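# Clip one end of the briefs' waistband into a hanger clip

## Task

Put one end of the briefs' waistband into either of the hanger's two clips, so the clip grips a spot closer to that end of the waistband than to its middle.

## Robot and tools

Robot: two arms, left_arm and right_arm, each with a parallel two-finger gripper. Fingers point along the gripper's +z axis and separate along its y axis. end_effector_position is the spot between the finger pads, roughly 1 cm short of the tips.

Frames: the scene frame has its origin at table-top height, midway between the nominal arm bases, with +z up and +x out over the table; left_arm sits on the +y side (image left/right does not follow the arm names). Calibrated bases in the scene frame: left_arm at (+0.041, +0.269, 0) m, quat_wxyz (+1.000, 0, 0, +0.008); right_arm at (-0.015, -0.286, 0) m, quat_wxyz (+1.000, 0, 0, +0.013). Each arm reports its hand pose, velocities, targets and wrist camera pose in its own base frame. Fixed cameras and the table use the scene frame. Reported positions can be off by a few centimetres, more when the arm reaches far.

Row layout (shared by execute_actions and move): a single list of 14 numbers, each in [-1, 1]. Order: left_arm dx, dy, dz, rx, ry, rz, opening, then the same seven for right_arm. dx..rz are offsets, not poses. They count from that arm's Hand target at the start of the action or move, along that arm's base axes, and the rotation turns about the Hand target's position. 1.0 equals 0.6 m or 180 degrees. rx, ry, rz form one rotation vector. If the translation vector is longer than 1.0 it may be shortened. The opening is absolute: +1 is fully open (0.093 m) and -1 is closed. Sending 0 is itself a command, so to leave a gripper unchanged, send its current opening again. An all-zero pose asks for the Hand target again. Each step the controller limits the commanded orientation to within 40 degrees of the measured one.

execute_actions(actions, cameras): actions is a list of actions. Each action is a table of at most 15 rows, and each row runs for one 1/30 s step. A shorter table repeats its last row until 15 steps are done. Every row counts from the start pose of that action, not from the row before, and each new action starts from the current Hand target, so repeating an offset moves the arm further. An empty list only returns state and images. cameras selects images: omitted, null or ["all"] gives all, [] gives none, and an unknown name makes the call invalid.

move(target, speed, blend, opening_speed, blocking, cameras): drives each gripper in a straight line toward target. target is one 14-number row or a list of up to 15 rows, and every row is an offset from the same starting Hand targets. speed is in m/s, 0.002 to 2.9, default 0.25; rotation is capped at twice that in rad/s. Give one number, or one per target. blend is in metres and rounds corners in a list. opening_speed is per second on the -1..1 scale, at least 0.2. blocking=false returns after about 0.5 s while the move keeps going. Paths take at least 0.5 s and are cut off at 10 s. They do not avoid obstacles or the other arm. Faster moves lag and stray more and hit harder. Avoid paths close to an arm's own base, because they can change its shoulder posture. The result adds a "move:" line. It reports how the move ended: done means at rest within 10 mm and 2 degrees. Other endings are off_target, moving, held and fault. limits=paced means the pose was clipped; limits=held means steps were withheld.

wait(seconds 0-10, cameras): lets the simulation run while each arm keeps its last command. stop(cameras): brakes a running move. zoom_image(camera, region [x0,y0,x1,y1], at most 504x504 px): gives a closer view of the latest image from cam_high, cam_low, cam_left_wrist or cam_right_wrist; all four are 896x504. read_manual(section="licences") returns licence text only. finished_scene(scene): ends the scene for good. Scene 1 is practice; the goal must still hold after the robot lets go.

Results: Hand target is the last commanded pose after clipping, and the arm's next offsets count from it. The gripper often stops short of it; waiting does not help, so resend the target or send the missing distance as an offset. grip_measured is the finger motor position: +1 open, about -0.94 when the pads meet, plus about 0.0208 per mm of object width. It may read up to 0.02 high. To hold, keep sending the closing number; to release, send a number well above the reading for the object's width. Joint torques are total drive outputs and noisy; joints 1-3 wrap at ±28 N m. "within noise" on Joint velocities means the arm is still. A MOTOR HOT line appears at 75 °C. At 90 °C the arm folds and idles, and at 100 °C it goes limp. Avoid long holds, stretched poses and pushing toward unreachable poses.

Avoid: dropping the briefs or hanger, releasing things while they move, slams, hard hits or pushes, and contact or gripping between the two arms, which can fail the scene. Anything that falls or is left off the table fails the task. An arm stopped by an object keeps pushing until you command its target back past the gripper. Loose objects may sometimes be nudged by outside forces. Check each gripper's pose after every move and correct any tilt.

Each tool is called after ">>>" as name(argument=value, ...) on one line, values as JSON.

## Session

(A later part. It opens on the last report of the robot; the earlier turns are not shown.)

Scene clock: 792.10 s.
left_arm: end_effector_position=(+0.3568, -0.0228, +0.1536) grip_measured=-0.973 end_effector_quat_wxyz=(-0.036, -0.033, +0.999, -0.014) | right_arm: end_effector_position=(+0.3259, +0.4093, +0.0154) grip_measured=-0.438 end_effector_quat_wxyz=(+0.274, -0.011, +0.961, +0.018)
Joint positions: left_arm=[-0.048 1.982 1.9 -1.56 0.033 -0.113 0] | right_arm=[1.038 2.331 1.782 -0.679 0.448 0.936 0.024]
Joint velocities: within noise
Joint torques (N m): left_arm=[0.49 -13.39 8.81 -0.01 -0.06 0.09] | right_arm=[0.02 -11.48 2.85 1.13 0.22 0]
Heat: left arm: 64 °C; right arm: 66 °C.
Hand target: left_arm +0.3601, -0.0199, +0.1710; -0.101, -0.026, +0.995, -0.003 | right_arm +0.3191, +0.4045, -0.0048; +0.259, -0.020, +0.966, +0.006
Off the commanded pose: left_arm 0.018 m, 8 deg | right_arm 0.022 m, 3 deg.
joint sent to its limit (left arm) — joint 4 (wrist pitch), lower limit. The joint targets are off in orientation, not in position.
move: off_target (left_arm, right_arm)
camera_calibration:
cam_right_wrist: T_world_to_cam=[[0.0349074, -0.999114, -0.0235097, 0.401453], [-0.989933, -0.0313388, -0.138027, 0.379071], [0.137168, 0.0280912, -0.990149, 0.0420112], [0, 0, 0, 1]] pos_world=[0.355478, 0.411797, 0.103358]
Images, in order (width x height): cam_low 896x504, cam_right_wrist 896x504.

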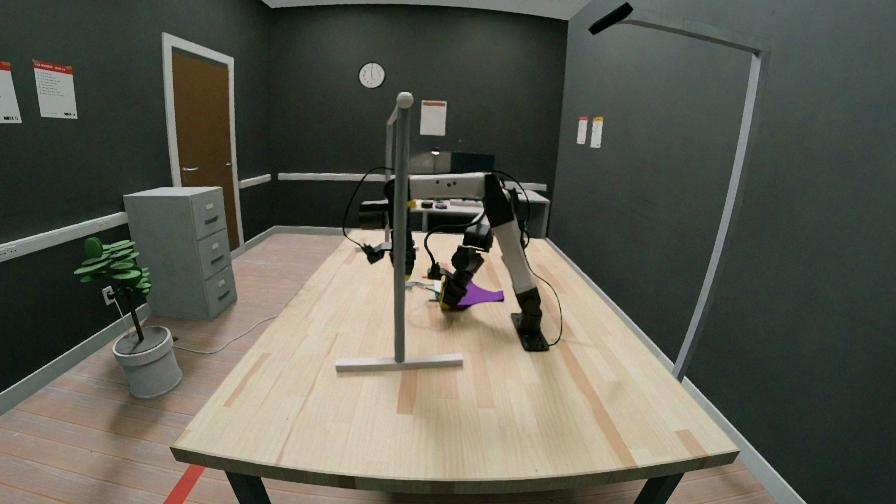

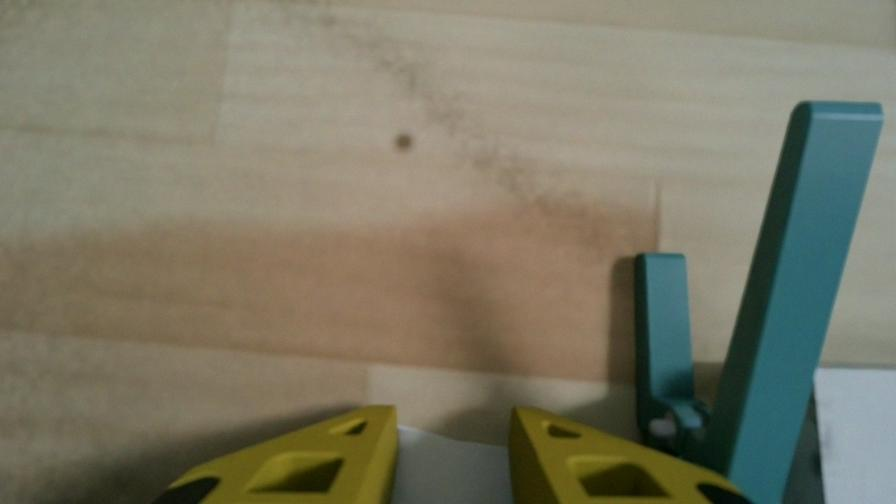

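>>> move(target=[0, 0, 0, 0, 0, 0, -1, 0, 0, 0, 0, 0, 0, -1], speed=0.05, opening_speed=0.8, cameras=["cam_right_wrist"])

Scene clock: 797.93 s.
left_arm: end_effector_position=(+0.3568, -0.0228, +0.1536) grip_measured=-0.973 end_effector_quat_wxyz=(-0.036, -0.033, +0.999, -0.014) | right_arm: end_effector_position=(+0.3272, +0.4116, +0.0163) grip_measured=-0.971 end_effector_quat_wxyz=(+0.277, -0.008, +0.961, +0.024)
Joint positions: left_arm=[-0.048 1.982 1.9 -1.56 0.033 -0.113 0] | right_arm=[1.038 2.331 1.782 -0.667 0.448 0.94 0]
Joint velocities: within noise
Joint torques (N m): left_arm=[0.46 -13.38 8.79 -0.01 -0.05 0.08] | right_arm=[0.03 -11.47 3.02 1.01 0.22 -0.01]
Heat: left arm: 64 °C; right arm: 66 °C.
Hand target: left_arm +0.3601, -0.0199, +0.1710; -0.101, -0.026, +0.995, -0.003 | right_arm +0.3191, +0.4045, -0.0048; +0.259, -0.020, +0.966, +0.006
Off the commanded pose: left_arm 0.018 m, 8 deg | right_arm 0.024 m, 3 deg.
joint sent to its limit (left arm) — joint 4 (wrist pitch), lower limit. The joint targets are off in orientation, not in position.
move: off_target (left_arm, right_arm)
camera_calibration:
cam_right_wrist: T_world_to_cam=[[0.0311973, -0.998854, -0.0362902, 0.40499], [-0.989181, -0.0256474, -0.14444, 0.378108], [0.143344, 0.0404037, -0.988848, 0.035577], [0, 0, 0, 1]] pos_world=[0.356283, 0.412786, 0.104491]
Images, in order (width x height): cam_right_wrist 896x504.

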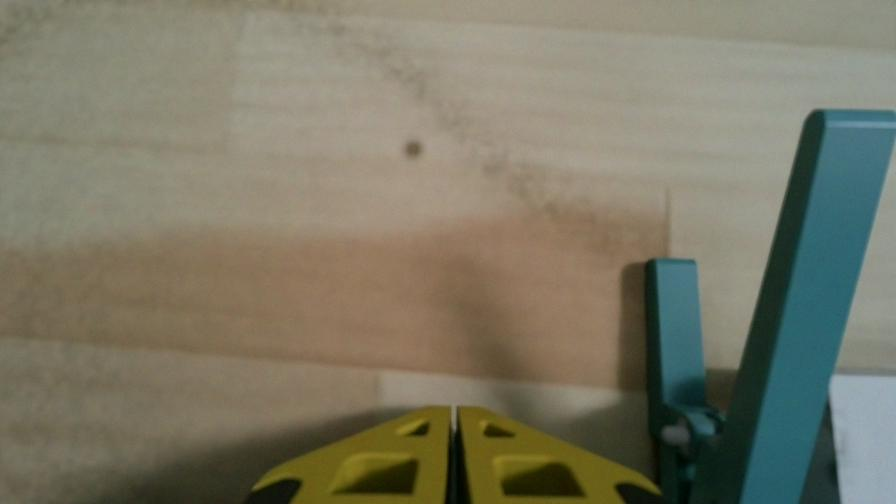

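>>> move(target=[[0, 0, 0, 0, 0, 0, -1, 0, 0, 0.02, 0, 0, 0, -1], [0, 0, 0, 0, 0, 0, -1, -0.0583, 0.005, 0.0217, 0, 0, 0, -1]], speed=0.08, cameras=["cam_right_wrist", "cam_low"])

Scene clock: 808.20 s.
left_arm: end_effector_position=(+0.3568, -0.0228, +0.1536) grip_measured=-0.973 end_effector_quat_wxyz=(-0.036, -0.033, +0.999, -0.014) | right_arm: end_effector_position=(+0.2991, +0.4163, +0.0154) grip_measured=-0.971 end_effector_quat_wxyz=(+0.284, -0.014, +0.958, +0.017)
Joint positions: left_arm=[-0.048 1.982 1.9 -1.56 0.033 -0.113 0] | right_arm=[1.102 2.305 1.73 -0.67 0.486 0.991 0]
Joint velocities: within noise
Joint torques (N m): left_arm=[0.49 -13.41 8.8 0 -0.06 0.08] | right_arm=[0.66 -14.49 2.78 0.56 0.11 0.2]
Heat: left arm: 64 °C; right arm: 66 °C.
Hand target: left_arm +0.3601, -0.0199, +0.1710; -0.101, -0.026, +0.995, -0.003 | right_arm +0.2840, +0.4074, +0.0080; +0.259, -0.020, +0.966, +0.005
Off the commanded pose: left_arm 0.018 m, 8 deg | right_arm 0.019 m, 3 deg.
joint sent to its limit (left arm) — joint 4 (wrist pitch), lower limit. The joint targets are off in orientation, not in position.
move: off_target (left_arm, right_arm)
camera_calibration:
cam_right_wrist: T_world_to_cam=[[0.0398811, -0.999, -0.0201878, 0.407749], [-0.98658, -0.0361676, -0.159224, 0.354068], [0.158335, 0.0262669, -0.987036, 0.0397787], [0, 0, 0, 1]] pos_world=[0.326756, 0.419102, 0.103871]
Images, in order (width x height): cam_low 896x504, cam_right_wrist 896x504.

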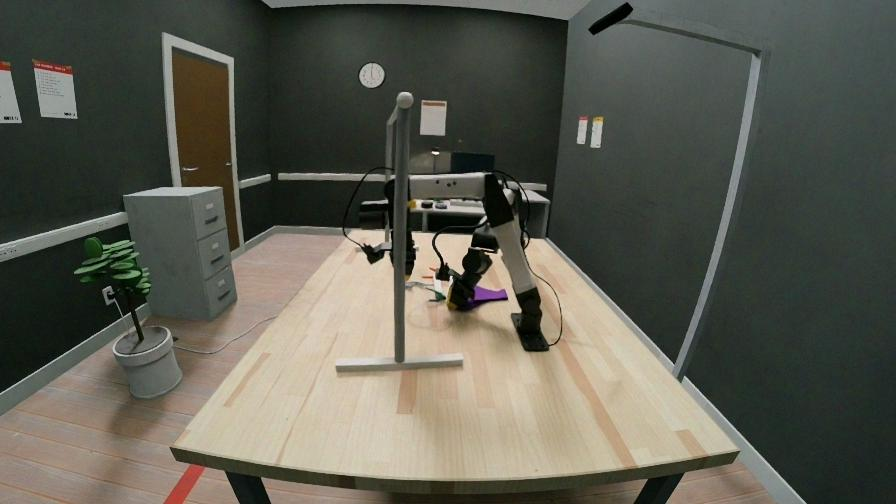

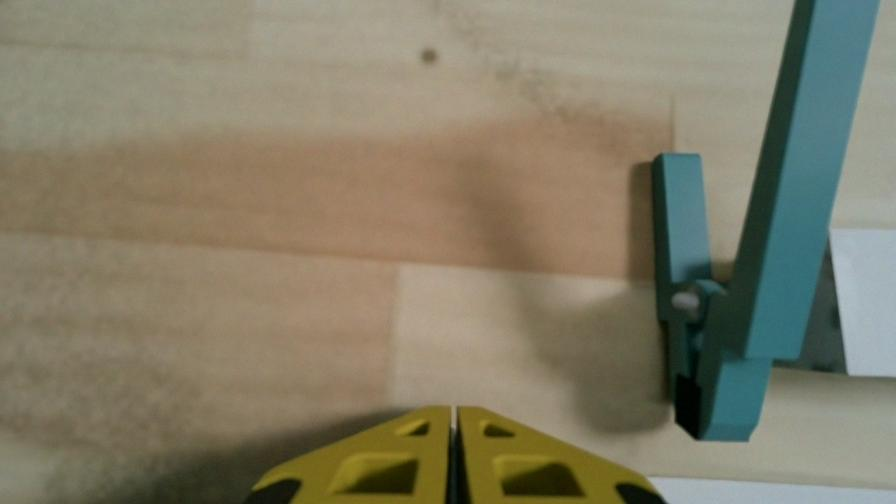

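>>> move(target=[0, 0, 0, 0, 0, 0, -1, 0.021, 0.0177, 0.0767, 0.0052, -0.15, 0, -1], speed=0.12, cameras=["cam_right_wrist", "cam_low"])

>>> zoom_image(camera="cam_low", region=[410, 275, 480, 315])

Scene clock: 826.77 s.
left_arm: end_effector_position=(+0.3568, -0.0228, +0.1536) grip_measured=-0.973 end_effector_quat_wxyz=(-0.036, -0.033, +0.999, -0.014) | right_arm: end_effector_position=(+0.2975, +0.4167, +0.0382) grip_measured=-0.971 end_effector_quat_wxyz=(+0.463, -0.020, +0.886, -0.001)
Joint positions: left_arm=[-0.048 1.982 1.9 -1.56 0.033 -0.113 0] | right_arm=[1.203 2.251 1.519 -0.342 0.863 0.926 0]
Joint velocities: within noise
Joint torques (N m): left_arm=[0.46 -13.38 8.79 -0.01 -0.06 0.08] | right_arm=[0.47 -16.05 3.58 1.43 0.81 -0.07]
Heat: left arm: 65 °C; right arm: 69 °C.
Hand target: left_arm +0.3601, -0.0199, +0.1710; -0.101, -0.026, +0.995, -0.003 | right_arm +0.2966, +0.4181, +0.0543; +0.477, -0.018, +0.879, +0.009
Off the commanded pose: left_arm 0.018 m, 8 deg | right_arm 0.016 m, 2 deg.
joint sent to its limit (left arm) — joint 4 (wrist pitch), lower limit. The joint targets are off in orientation, not in position.
move: off_target (left_arm, right_arm)
camera_calibration:
cam_right_wrist: T_world_to_cam=[[0.0344853, -0.999058, 0.0263454, 0.408591], [-0.85413, -0.0431495, -0.518267, 0.33338], [0.518915, -0.00462979, -0.854813, -0.0368857], [0, 0, 0, 1]] pos_world=[0.2898, 0.422421, 0.130485]
Images, in order (width x height): cam_low 896x504, cam_right_wrist 896x504.

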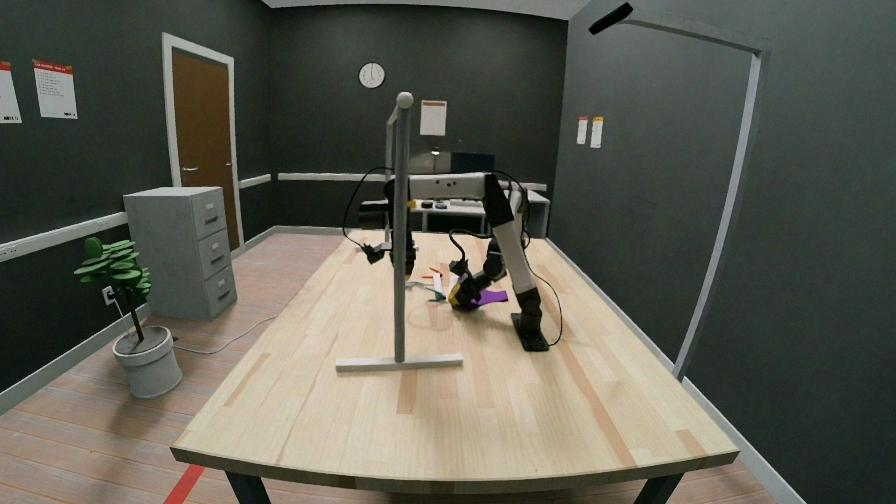

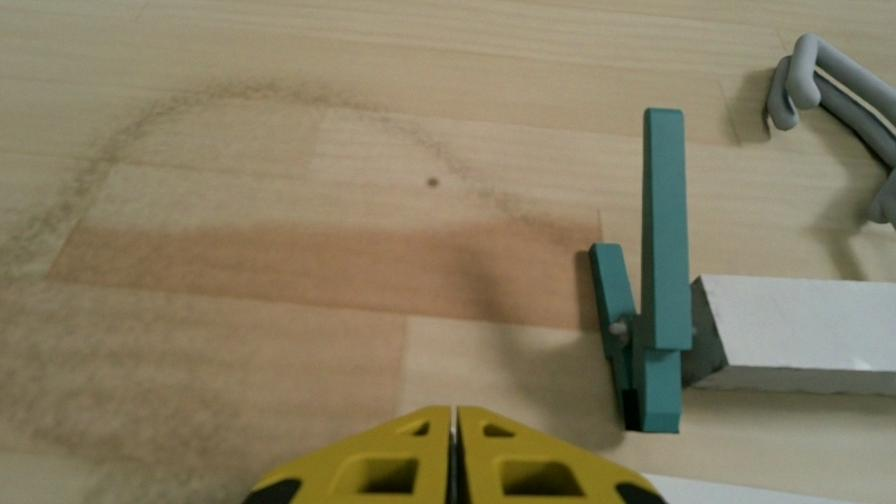

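Scaled by 7.200 from the camera's 896x504 image, which has a finer 1280x720 frame.

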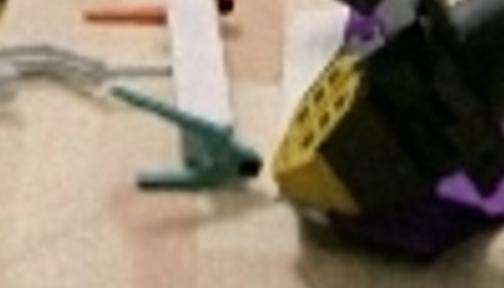

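>>> move(target=[[-0.025, -0.275, -0.0333, 0, 0, 0, -1, 0, 0, 0, 0, 0, 0, -1], [-0.1447, -0.2827, -0.0933, 0, 0, 0, -1, 0, 0, 0, 0, 0, 0, -1], [-0.1438, -0.2827, -0.18, 0, 0, 0, -1, 0, 0, 0, 0, 0, 0, -1]], speed=[0.25, 0.15, 0.08], blend=[0.03, 0.01, 0], cameras=["cam_right_wrist", "cam_left_wrist", "cam_low"])

>>> zoom_image(camera="cam_low", region=[410, 275, 480, 315])

Scene clock: 884.40 s.
left_arm: end_effector_position=(+0.3460, -0.1226, +0.1582) grip_measured=-0.973 end_effector_quat_wxyz=(-0.026, +0.003, +1.000, -0.013) | right_arm: end_effector_position=(+0.2978, +0.4168, +0.0385) grip_measured=-0.971 end_effector_quat_wxyz=(+0.464, -0.020, +0.886, -0.001)
Joint positions: left_arm=[-0.322 1.998 1.943 -1.558 0.041 -0.314 0] | right_arm=[1.203 2.251 1.519 -0.34 0.865 0.925 0]
Joint velocities: within noise
Joint torques (N m): left_arm=[0.66 -10.99 6.13 0.15 0.04 0.01] | right_arm=[0.42 -16.06 3.49 1.42 0.83 -0.05]
Heat: left arm: 65 °C; right arm: 74 °C.
Hand target: left_arm +0.3467, -0.1209, +0.1582; -0.026, +0.003, +1.000, -0.013 (not the last commanded pose) | right_arm +0.2966, +0.4181, +0.0542; +0.477, -0.018, +0.879, +0.009
Off the commanded pose: left_arm 0.137 m, 9 deg | right_arm 0.016 m, 2 deg.
move: held (left_arm; a check stopped the path), off_target (right_arm); path passed 0 of 3 targets; limits=held
pose unreachable (left arm): on one or more control steps of this call, first in action 0 (counted from 0), this arm could not follow its commanded pose, so it was not sent that pose on those steps. It may still have moved: this result reports where it is.
cause: moving toward the commanded pose would bring a part of the arm too close to another arm (this arm's upper arm (the part past joint 2) and the right arm's wrist (the part past joint 4), along the way the arms are being sent, or toward where that arm still pushes).
camera_calibration:
cam_left_wrist: T_world_to_cam=[[0.00611407, -0.999288, 0.0372368, -0.133575], [-0.873983, 0.0127547, 0.485789, 0.262763], [-0.485918, -0.0355144, -0.873283, 0.386063], [0, 0, 0, 1]] pos_world=[0.418062, -0.12312, 0.214469]
cam_right_wrist: T_world_to_cam=[[0.034506, -0.999048, 0.026681, 0.408626], [-0.853174, -0.0433503, -0.519821, 0.333635], [0.520483, -0.00482657, -0.853858, -0.0371757], [0, 0, 0, 1]] pos_world=[0.289899, 0.422521, 0.130785]
Images, in order (width x height): cam_low 896x504, cam_left_wrist 896x504, cam_right_wrist 896x504.

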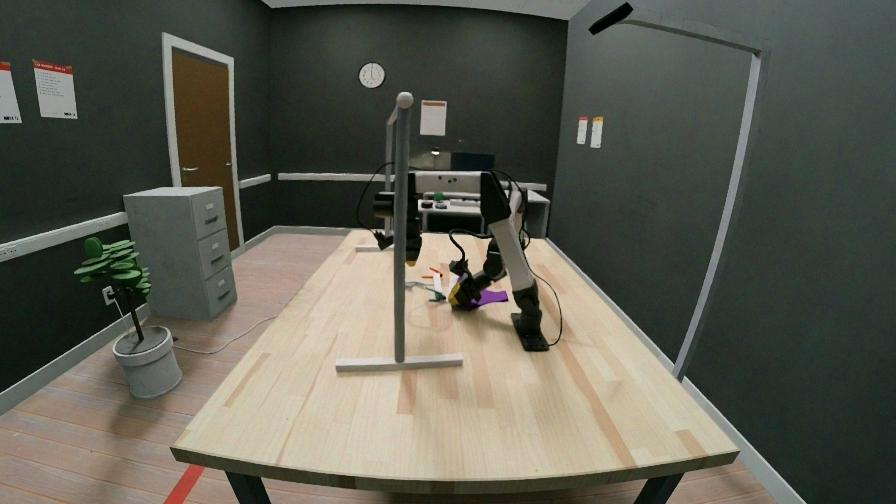

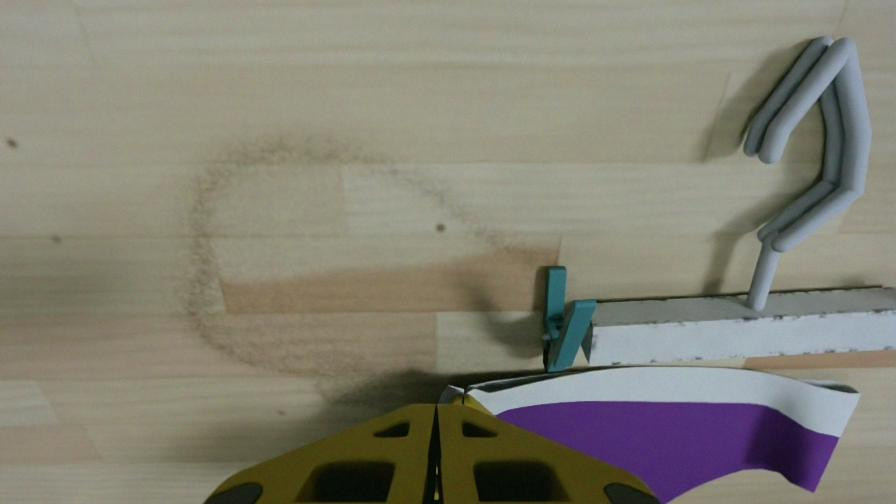

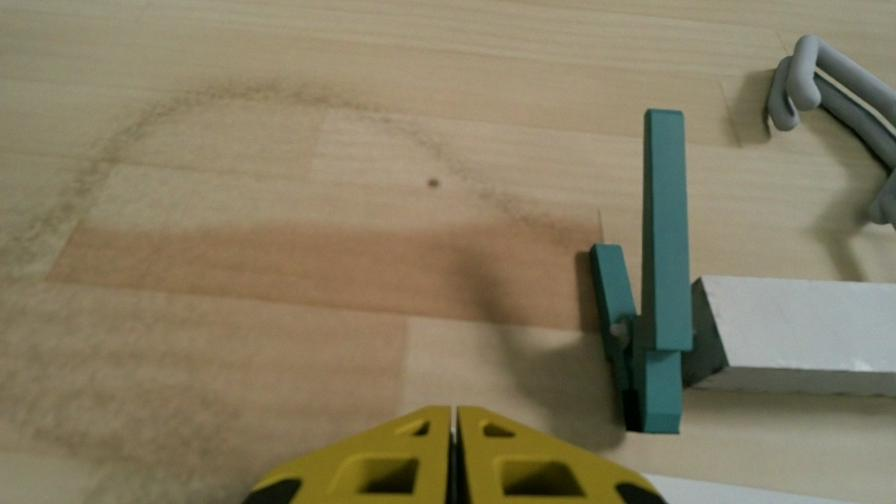

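Scaled by 7.200 from the camera's 896x504 image, which has a finer 1280x720 frame.

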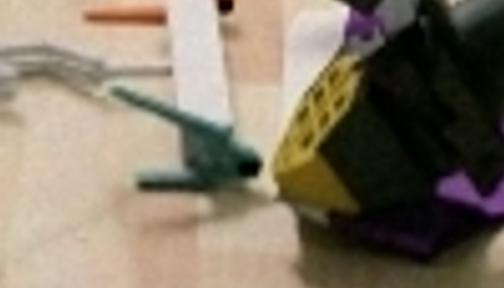

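>>> move(target=[0, 0, 0, 0, 0, 0, -1, 0, 0, -0.012, 0, 0, 0.0667, -1], speed=0.15, cameras=["cam_left_wrist"])

Scene clock: 901.87 s.
left_arm: end_effector_position=(+0.3460, -0.1226, +0.1582) grip_measured=-0.973 end_effector_quat_wxyz=(-0.026, +0.003, +1.000, -0.013) | right_arm: end_effector_position=(+0.2946, +0.4169, +0.0346) grip_measured=-0.971 end_effector_quat_wxyz=(+0.469, -0.111, +0.875, +0.042)
Joint positions: left_arm=[-0.322 1.998 1.943 -1.558 0.041 -0.314 0] | right_arm=[1.183 2.158 1.289 0 0.753 0.643 0]
Joint velocities: within noise
Joint torques (N m): left_arm=[0.66 -10.96 6.09 0.16 0.04 0.01] | right_arm=[-0.76 -14.99 3.45 1.77 0.23 -0.05]
Heat: left arm: 62 °C; right arm: 76 °C. Fold the right arm in close to its base, or ease its load, before you think long.
Hand target: left_arm +0.3467, -0.1209, +0.1582; -0.026, +0.003, +1.000, -0.013 | right_arm +0.2966, +0.4180, +0.0468; +0.473, -0.110, +0.872, +0.058
Off the commanded pose: left_arm 0.002 m, 0 deg | right_arm 0.013 m, 2 deg.
MOTOR HOT: joint 2 (shoulder) of the right arm reports 76 °C; the controller's stop level is 90 °C. To cool a motor, set the load down, stop pushing, or move to a pose that needs little force.
move: off_target (right_arm)
camera_calibration:
cam_left_wrist: T_world_to_cam=[[0.00611407, -0.999288, 0.0372368, -0.133575], [-0.873983, 0.0127547, 0.485789, 0.262763], [-0.485918, -0.0355144, -0.873283, 0.386063], [0, 0, 0, 1]] pos_world=[0.418062, -0.12312, 0.214469]
Images, in order (width x height): cam_left_wrist 896x504.

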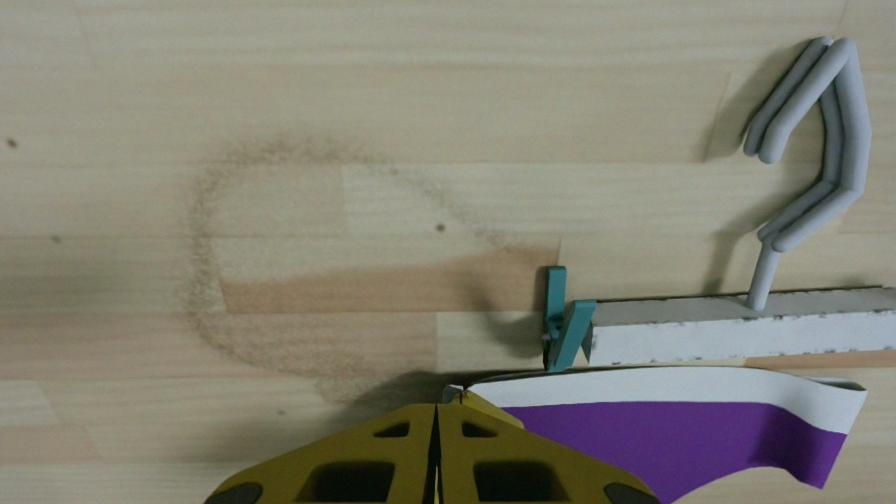

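>>> move(target=[[-0.0028, -0.1068, -0.0137, 0, 0, 0, -1, 0, 0, -0.04, 0, 0, 0, -1], [-0.1245, -0.1152, -0.072, 0, 0, 0, -1, 0, 0, -0.058, 0, 0, 0, -1], [-0.1215, -0.1143, -0.15, 0, 0, 0, -1, 0, 0, -0.058, 0, 0, 0, -1]], speed=[0.2, 0.15, 0.08], blend=[0.02, 0.01, 0], cameras=["cam_left_wrist", "cam_right_wrist"])

Scene clock: 912.23 s.
left_arm: end_effector_position=(+0.2724, -0.1880, +0.0694) grip_measured=-0.973 end_effector_quat_wxyz=(-0.032, +0.009, +0.999, -0.007) | right_arm: end_effector_position=(+0.2964, +0.4211, +0.0265) grip_measured=-0.971 end_effector_quat_wxyz=(+0.481, -0.100, +0.869, +0.063)
Joint positions: left_arm=[-0.58 1.862 1.402 -1.156 0.047 -0.561 0] | right_arm=[1.183 2.183 1.254 0.117 0.753 0.641 0]
Joint velocities: within noise
Joint torques (N m): left_arm=[0.14 -10.15 5.04 0.36 0.11 -0.1] | right_arm=[-0.7 -9.8 3.36 1.84 0.22 -0.06]
Heat: left arm: 61 °C; right arm: 77 °C. Fold the right arm in close to its base, or ease its load, before you think long.
Hand target: left_arm +0.2738, -0.1895, +0.0681; -0.026, +0.003, +1.000, -0.013 | right_arm +0.2966, +0.4180, +0.0120; +0.474, -0.110, +0.872, +0.058
Off the commanded pose: left_arm 0.002 m, 1 deg | right_arm 0.015 m, 2 deg.
MOTOR HOT: still on. Joint 2 (shoulder) of the right arm reports 77 °C.
move: off_target (right_arm)
camera_calibration:
cam_left_wrist: T_world_to_cam=[[-0.00494241, -0.999626, 0.0268824, -0.191444], [-0.868637, 0.0176102, 0.495135, 0.241282], [-0.495424, -0.0209039, -0.8684, 0.275417], [0, 0, 0, 1]] pos_world=[0.345088, -0.189864, 0.124852]
cam_right_wrist: T_world_to_cam=[[0.235338, -0.971878, -0.00835586, 0.343296], [-0.805702, -0.190277, -0.560927, 0.375307], [0.543562, 0.13874, -0.827823, -0.114632], [0, 0, 0, 1]] pos_world=[0.283905, 0.420958, 0.118494]
Images, in order (width x height): cam_left_wrist 896x504, cam_right_wrist 896x504.

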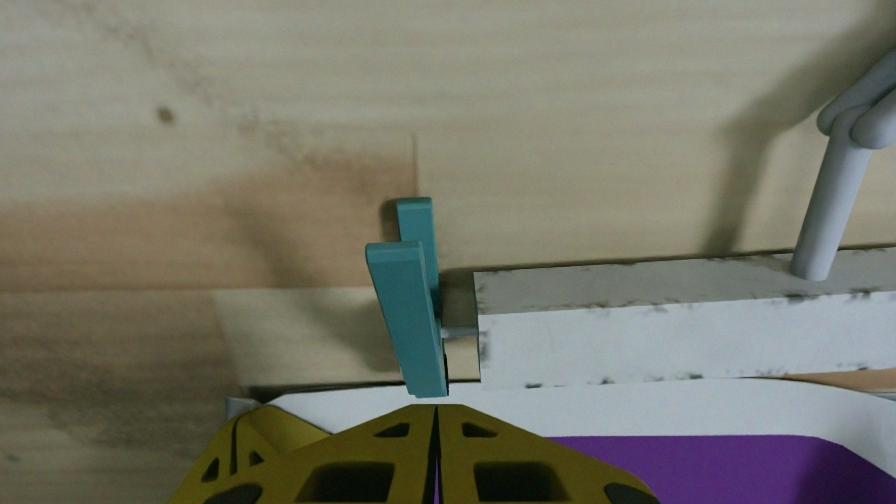

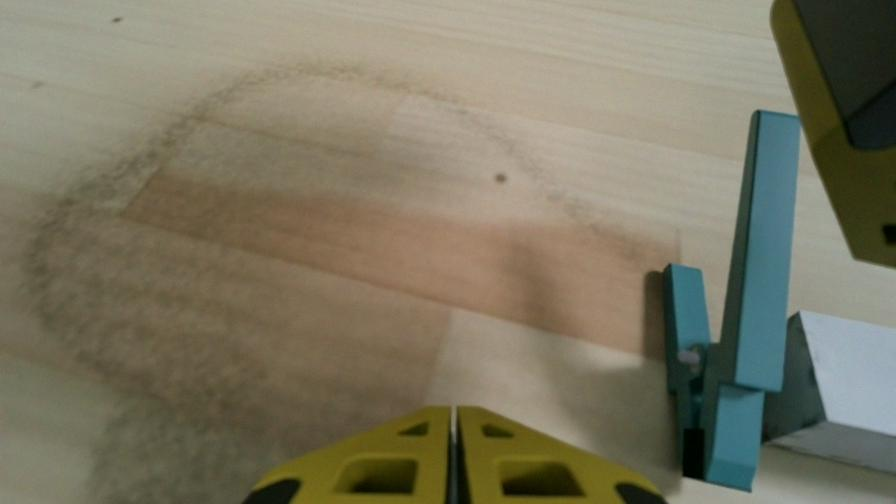

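>>> move(target=[[0, 0.0092, 0, 0, 0, 0, -1, -0.0228, -0.0125, 0, 0, 0, 0, -1], [0, 0.0092, -0.1268, 0, 0, 0, -1, -0.0228, -0.0125, 0, 0, 0, 0, -1]], speed=[0.08, 0.06], cameras=["cam_left_wrist", "cam_right_wrist", "cam_low"])

>>> zoom_image(camera="cam_low", region=[410, 275, 480, 315])

Scene clock: 928.30 s.
left_arm: end_effector_position=(+0.2699, -0.1834, +0.0427) grip_measured=-0.973 end_effector_quat_wxyz=(-0.009, +0.002, +1.000, -0.025) | right_arm: end_effector_position=(+0.2921, +0.4163, +0.0200) grip_measured=-0.971 end_effector_quat_wxyz=(+0.485, -0.098, +0.866, +0.066)
Joint positions: left_arm=[-0.57 1.821 1.24 -0.977 0.051 -0.567 0] | right_arm=[1.19 2.183 1.209 0.172 0.762 0.643 0]
Joint velocities: within noise
Joint torques (N m): left_arm=[0.53 0.29 0.51 1.53 0.05 0.06] | right_arm=[0.65 -12.62 2.44 1.37 0.3 0.16]
Heat: left arm: 58 °C; right arm: 72 °C. Fold the right arm in close to its base, or ease its load, before you think long.
Hand target: left_arm +0.2738, -0.1840, -0.0080; -0.026, +0.003, +1.000, -0.013 | right_arm +0.2830, +0.4106, +0.0121; +0.474, -0.110, +0.872, +0.058
Off the commanded pose: left_arm 0.051 m, 2 deg | right_arm 0.013 m, 2 deg.
MOTOR HOT: still on. Joint 2 (shoulder) of the right arm reports 72 °C.
move: off_target (left_arm, right_arm)
camera_calibration:
cam_left_wrist: T_world_to_cam=[[0.00901781, -0.998024, 0.0621776, -0.191157], [-0.890831, 0.0202281, 0.453885, 0.260501], [-0.454246, -0.0594827, -0.888888, 0.233744], [0, 0, 0, 1]] pos_world=[0.339963, -0.182145, 0.10142]
cam_right_wrist: T_world_to_cam=[[0.234784, -0.97195, -0.0137804, 0.339881], [-0.80046, -0.185277, -0.570032, 0.363877], [0.551489, 0.144865, -0.821507, -0.122083], [0, 0, 0, 1]] pos_world=[0.278797, 0.415451, 0.111813]
Images, in order (width x height): cam_low 896x504, cam_left_wrist 896x504, cam_right_wrist 896x504.

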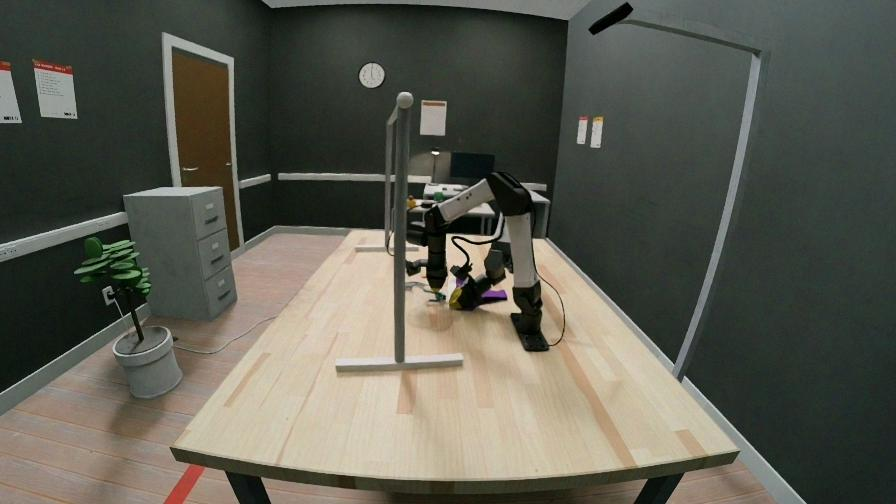

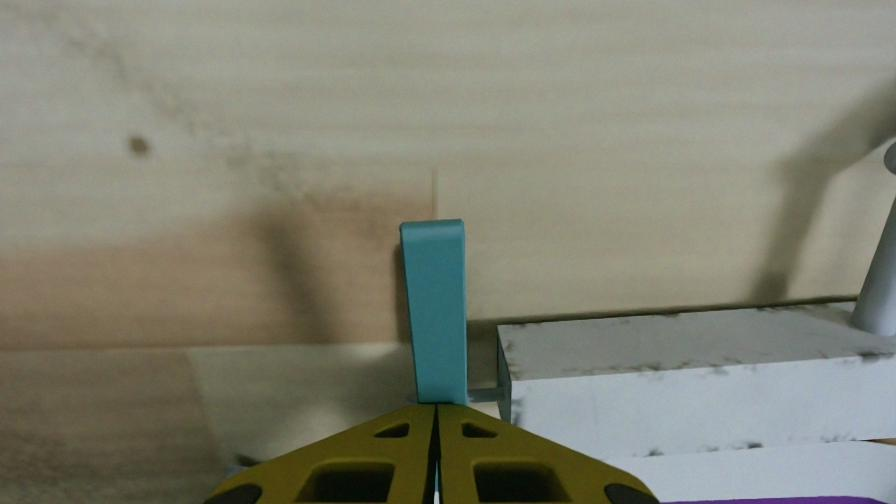

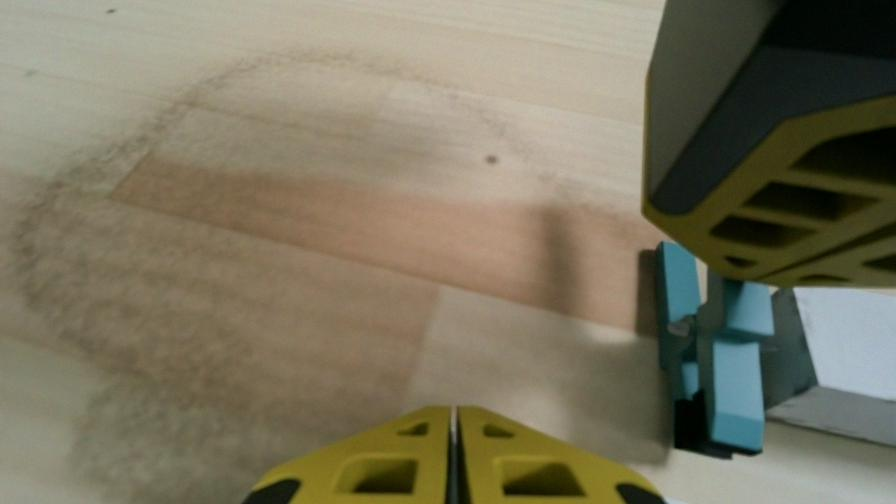

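Scaled by 7.200 from the camera's 896x504 image, which has a finer 1280x720 frame.

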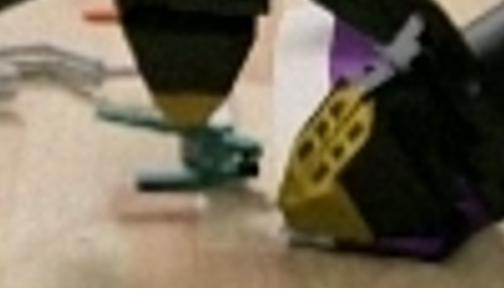

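>>> move(target=[[0, 0, 0.1, 0, 0, 0, -1, 0, 0, 0, 0, 0, 0, -1], [0.02, 0, 0.1, 0, 0, 0, -1, 0, 0, 0, 0, 0, 0, -1], [0.02, 0, 0.01, 0, 0, 0, -1, 0, 0, 0, 0, 0, 0, -1]], speed=[0.12, 0.08, 0.07], cameras=["cam_right_wrist", "cam_low"])

>>> zoom_image(camera="cam_low", region=[410, 275, 480, 315])

Scene clock: 948.87 s.
left_arm: end_effector_position=(+0.2798, -0.1858, +0.0470) grip_measured=-0.973 end_effector_quat_wxyz=(-0.012, +0.002, +1.000, -0.027) | right_arm: end_effector_position=(+0.2921, +0.4163, +0.0200) grip_measured=-0.971 end_effector_quat_wxyz=(+0.485, -0.098, +0.866, +0.066)
Joint positions: left_arm=[-0.556 1.855 1.301 -1.009 0.059 -0.552 0] | right_arm=[1.19 2.183 1.209 0.172 0.762 0.643 0]
Joint velocities: within noise
Joint torques (N m): left_arm=[1.05 -0.77 0.61 1.47 0.01 0.08] | right_arm=[0.69 -12.67 2.48 1.36 0.31 0.16]
Heat: left arm: 53 °C; right arm: 70 °C.
Hand target: left_arm +0.2858, -0.1839, -0.0019; -0.026, +0.003, +1.000, -0.013 | right_arm +0.2830, +0.4106, +0.0121; +0.474, -0.110, +0.872, +0.058
Off the commanded pose: left_arm 0.049 m, 2 deg | right_arm 0.013 m, 2 deg.
MOTOR HOT: cleared for the motors of the right arm.
move: off_target (left_arm, right_arm)
camera_calibration:
cam_right_wrist: T_world_to_cam=[[0.234784, -0.97195, -0.0137804, 0.339881], [-0.80046, -0.185277, -0.570032, 0.363877], [0.551489, 0.144865, -0.821507, -0.122083], [0, 0, 0, 1]] pos_world=[0.278797, 0.415451, 0.111813]
Images, in order (width x height): cam_low 896x504, cam_right_wrist 896x504.

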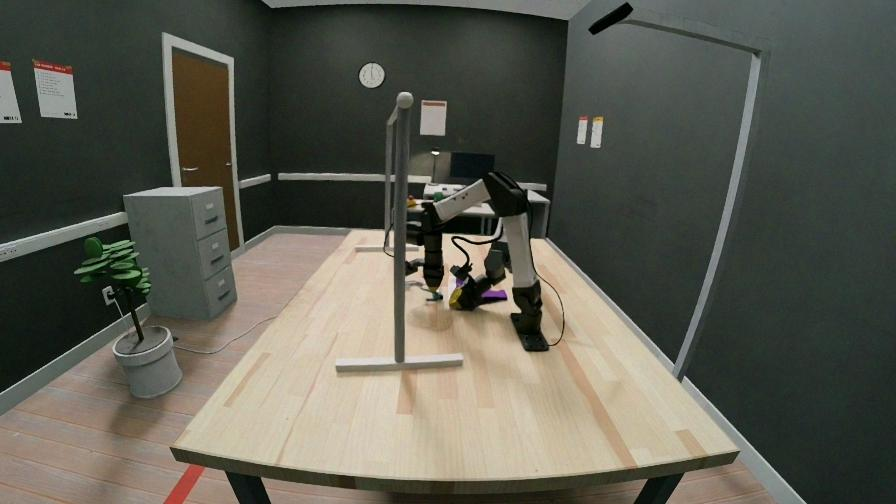

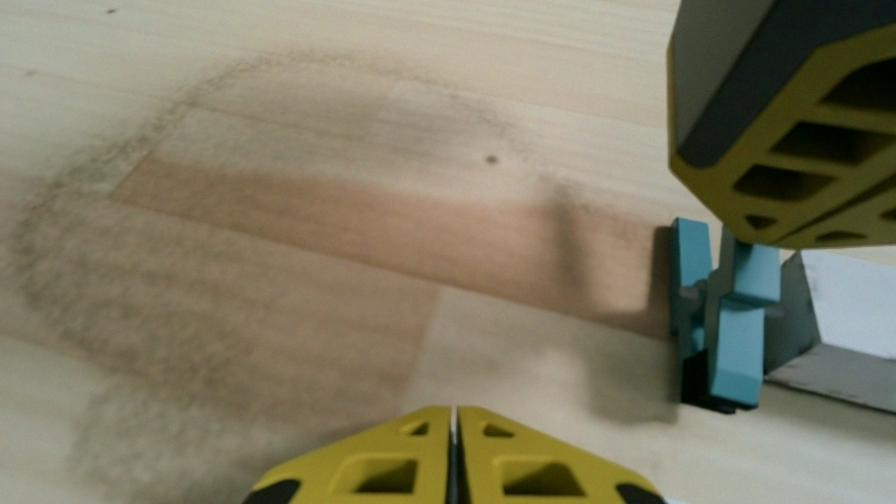

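Scaled by 7.200 from the camera's 896x504 image, which has a finer 1280x720 frame.

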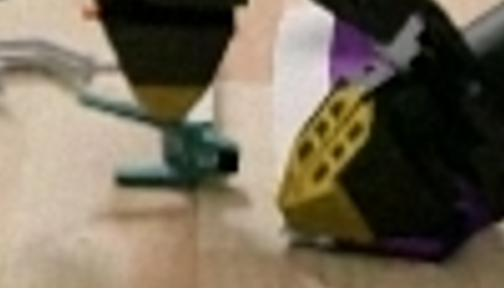

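>>> zoom_image(camera="cam_low", region=[424, 288, 460, 308])

>>> zoom_image(camera="cam_right_wrist", region=[640, 200, 896, 440])

Scaled by 14.000 from the camera's 896x504 image, which has a finer 1280x720 frame.

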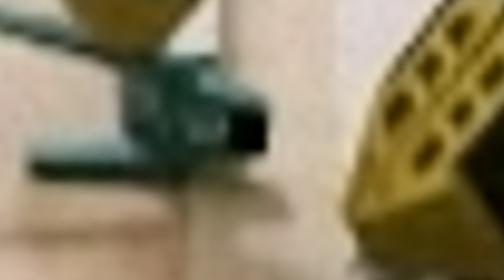

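Scaled by 1.969 from the camera's 896x504 image, which has a finer 1280x720 frame.

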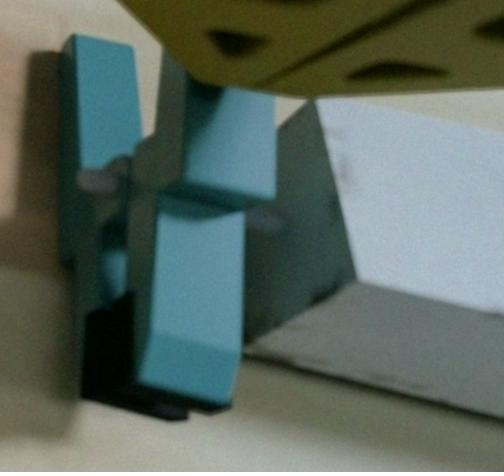

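>>> move(target=[[0, 0, 0.0917, 0, 0, 0, -1, 0, 0, 0, 0, 0, 0, -1], [0.0125, 0, 0.0917, 0, 0, 0, -1, 0, 0, 0, 0, 0, 0, -1], [-0.0033, 0, -0.0035, 0, 0, 0, -1, 0, 0, 0, 0, 0, 0, -1]], speed=[0.15, 0.08, 0.07], cameras=["cam_right_wrist", "cam_low"])

>>> zoom_image(camera="cam_low", region=[424, 288, 460, 308])

Scene clock: 963.40 s.
left_arm: end_effector_position=(+0.2866, -0.1866, +0.0454) grip_measured=-0.973 end_effector_quat_wxyz=(+0.000, +0.002, +0.999, -0.036) | right_arm: end_effector_position=(+0.2922, +0.4165, +0.0202) grip_measured=-0.971 end_effector_quat_wxyz=(+0.486, -0.098, +0.866, +0.067)
Joint positions: left_arm=[-0.547 1.852 1.29 -0.971 0.062 -0.544 0] | right_arm=[1.19 2.183 1.209 0.174 0.762 0.643 0]
Joint velocities: within noise
Joint torques (N m): left_arm=[-0.29 -0.68 0.65 1.25 -0.03 -0.02] | right_arm=[0.68 -12.62 2.48 1.37 0.31 0.17]
Heat: left arm: 51 °C; right arm: 69 °C.
Hand target: left_arm +0.2839, -0.1840, -0.0040; -0.026, +0.003, +1.000, -0.013 | right_arm +0.2830, +0.4106, +0.0121; +0.474, -0.110, +0.872, +0.058
Off the commanded pose: left_arm 0.050 m, 4 deg | right_arm 0.014 m, 2 deg.
move: off_target (left_arm, right_arm)
camera_calibration:
cam_right_wrist: T_world_to_cam=[[0.23479, -0.97193, -0.0150456, 0.340014], [-0.800128, -0.184452, -0.570765, 0.363638], [0.551969, 0.146049, -0.820975, -0.122601], [0, 0, 0, 1]] pos_world=[0.278797, 0.415449, 0.112016]
Images, in order (width x height): cam_low 896x504, cam_right_wrist 896x504.

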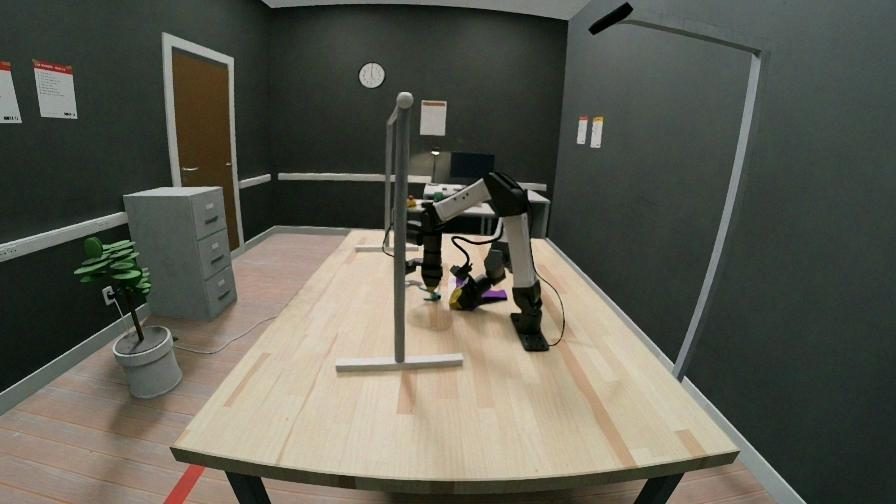

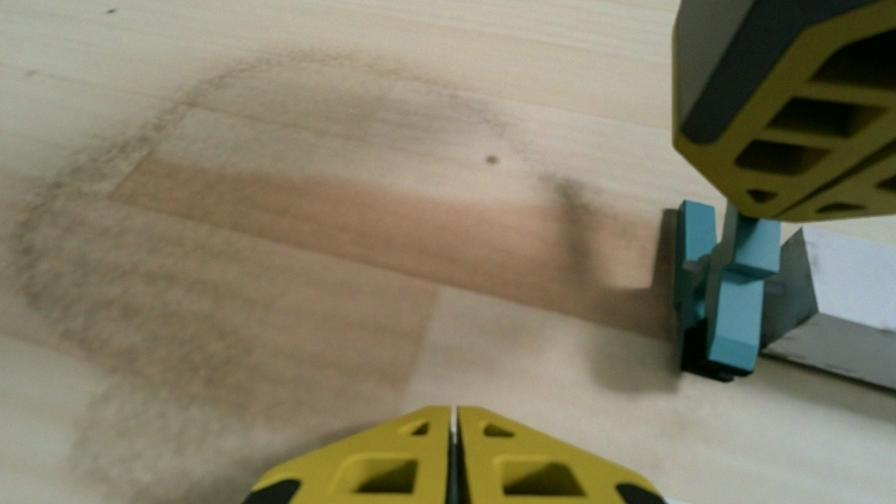

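Scaled by 14.000 from the camera's 896x504 image, which has a finer 1280x720 frame.

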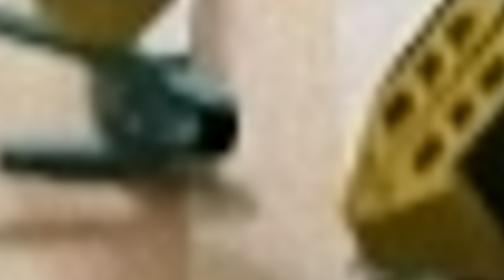

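>>> move(target=[0, 0, 0, 0, 0, 0, -1, -0.04, 0, -0.008, 0, 0, 0, -1], speed=0.05, cameras=["cam_right_wrist", "cam_low"])

>>> zoom_image(camera="cam_low", region=[424, 288, 460, 308])

Scene clock: 969.63 s.
left_arm: end_effector_position=(+0.2862, -0.1866, +0.0473) grip_measured=-0.973 end_effector_quat_wxyz=(+0.004, +0.002, +0.999, -0.040) | right_arm: end_effector_position=(+0.2710, +0.4170, +0.0187) grip_measured=-0.971 end_effector_quat_wxyz=(+0.495, -0.093, +0.861, +0.066)
Joint positions: left_arm=[-0.547 1.84 1.282 -0.964 0.064 -0.544 0] | right_arm=[1.245 2.176 1.177 0.177 0.819 0.692 0]
Joint velocities: within noise
Joint torques (N m): left_arm=[-0.27 0.27 1.17 1.2 -0.03 -0.03] | right_arm=[0.75 -12.67 2.32 1.09 0.16 0.2]
Heat: left arm: 50 °C; right arm: 69 °C.
Hand target: left_arm +0.2838, -0.1840, -0.0041; -0.026, +0.003, +1.000, -0.013 | right_arm +0.2589, +0.4106, +0.0073; +0.474, -0.110, +0.872, +0.058
Off the commanded pose: left_arm 0.051 m, 5 deg | right_arm 0.018 m, 4 deg.
move: off_target (left_arm, right_arm)
camera_calibration:
cam_right_wrist: T_world_to_cam=[[0.226106, -0.973965, -0.0163637, 0.348736], [-0.789692, -0.17344, -0.588477, 0.338785], [0.570318, 0.145981, -0.808348, -0.117328], [0, 0, 0, 1]] pos_world=[0.255598, 0.415543, 0.110232]
Images, in order (width x height): cam_low 896x504, cam_right_wrist 896x504.

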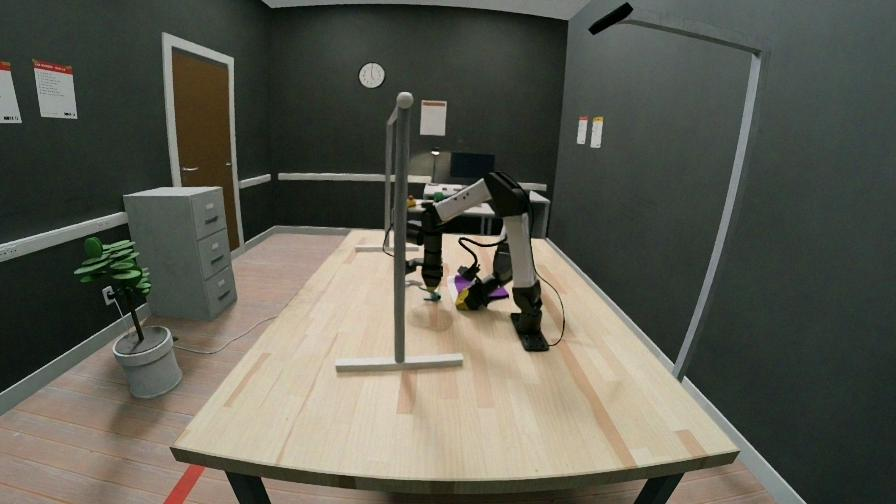

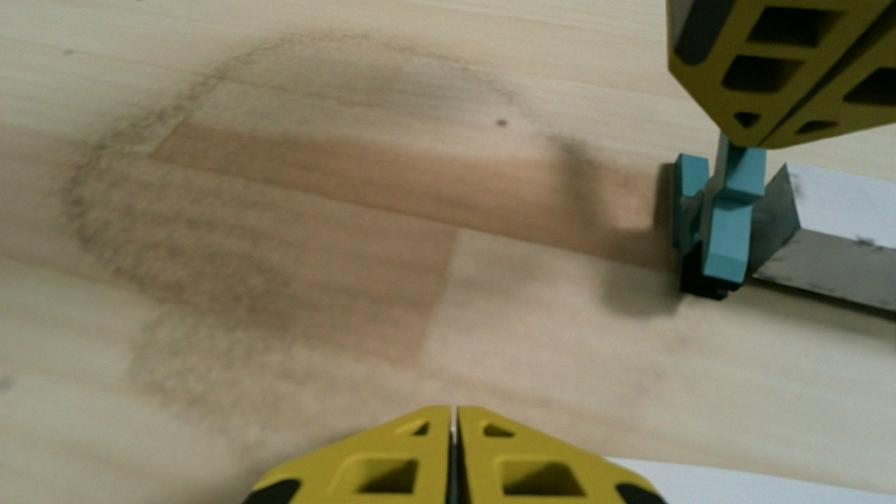

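Scaled by 14.000 from the camera's 896x504 image, which has a finer 1280x720 frame.

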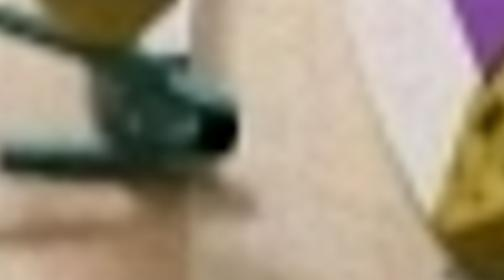

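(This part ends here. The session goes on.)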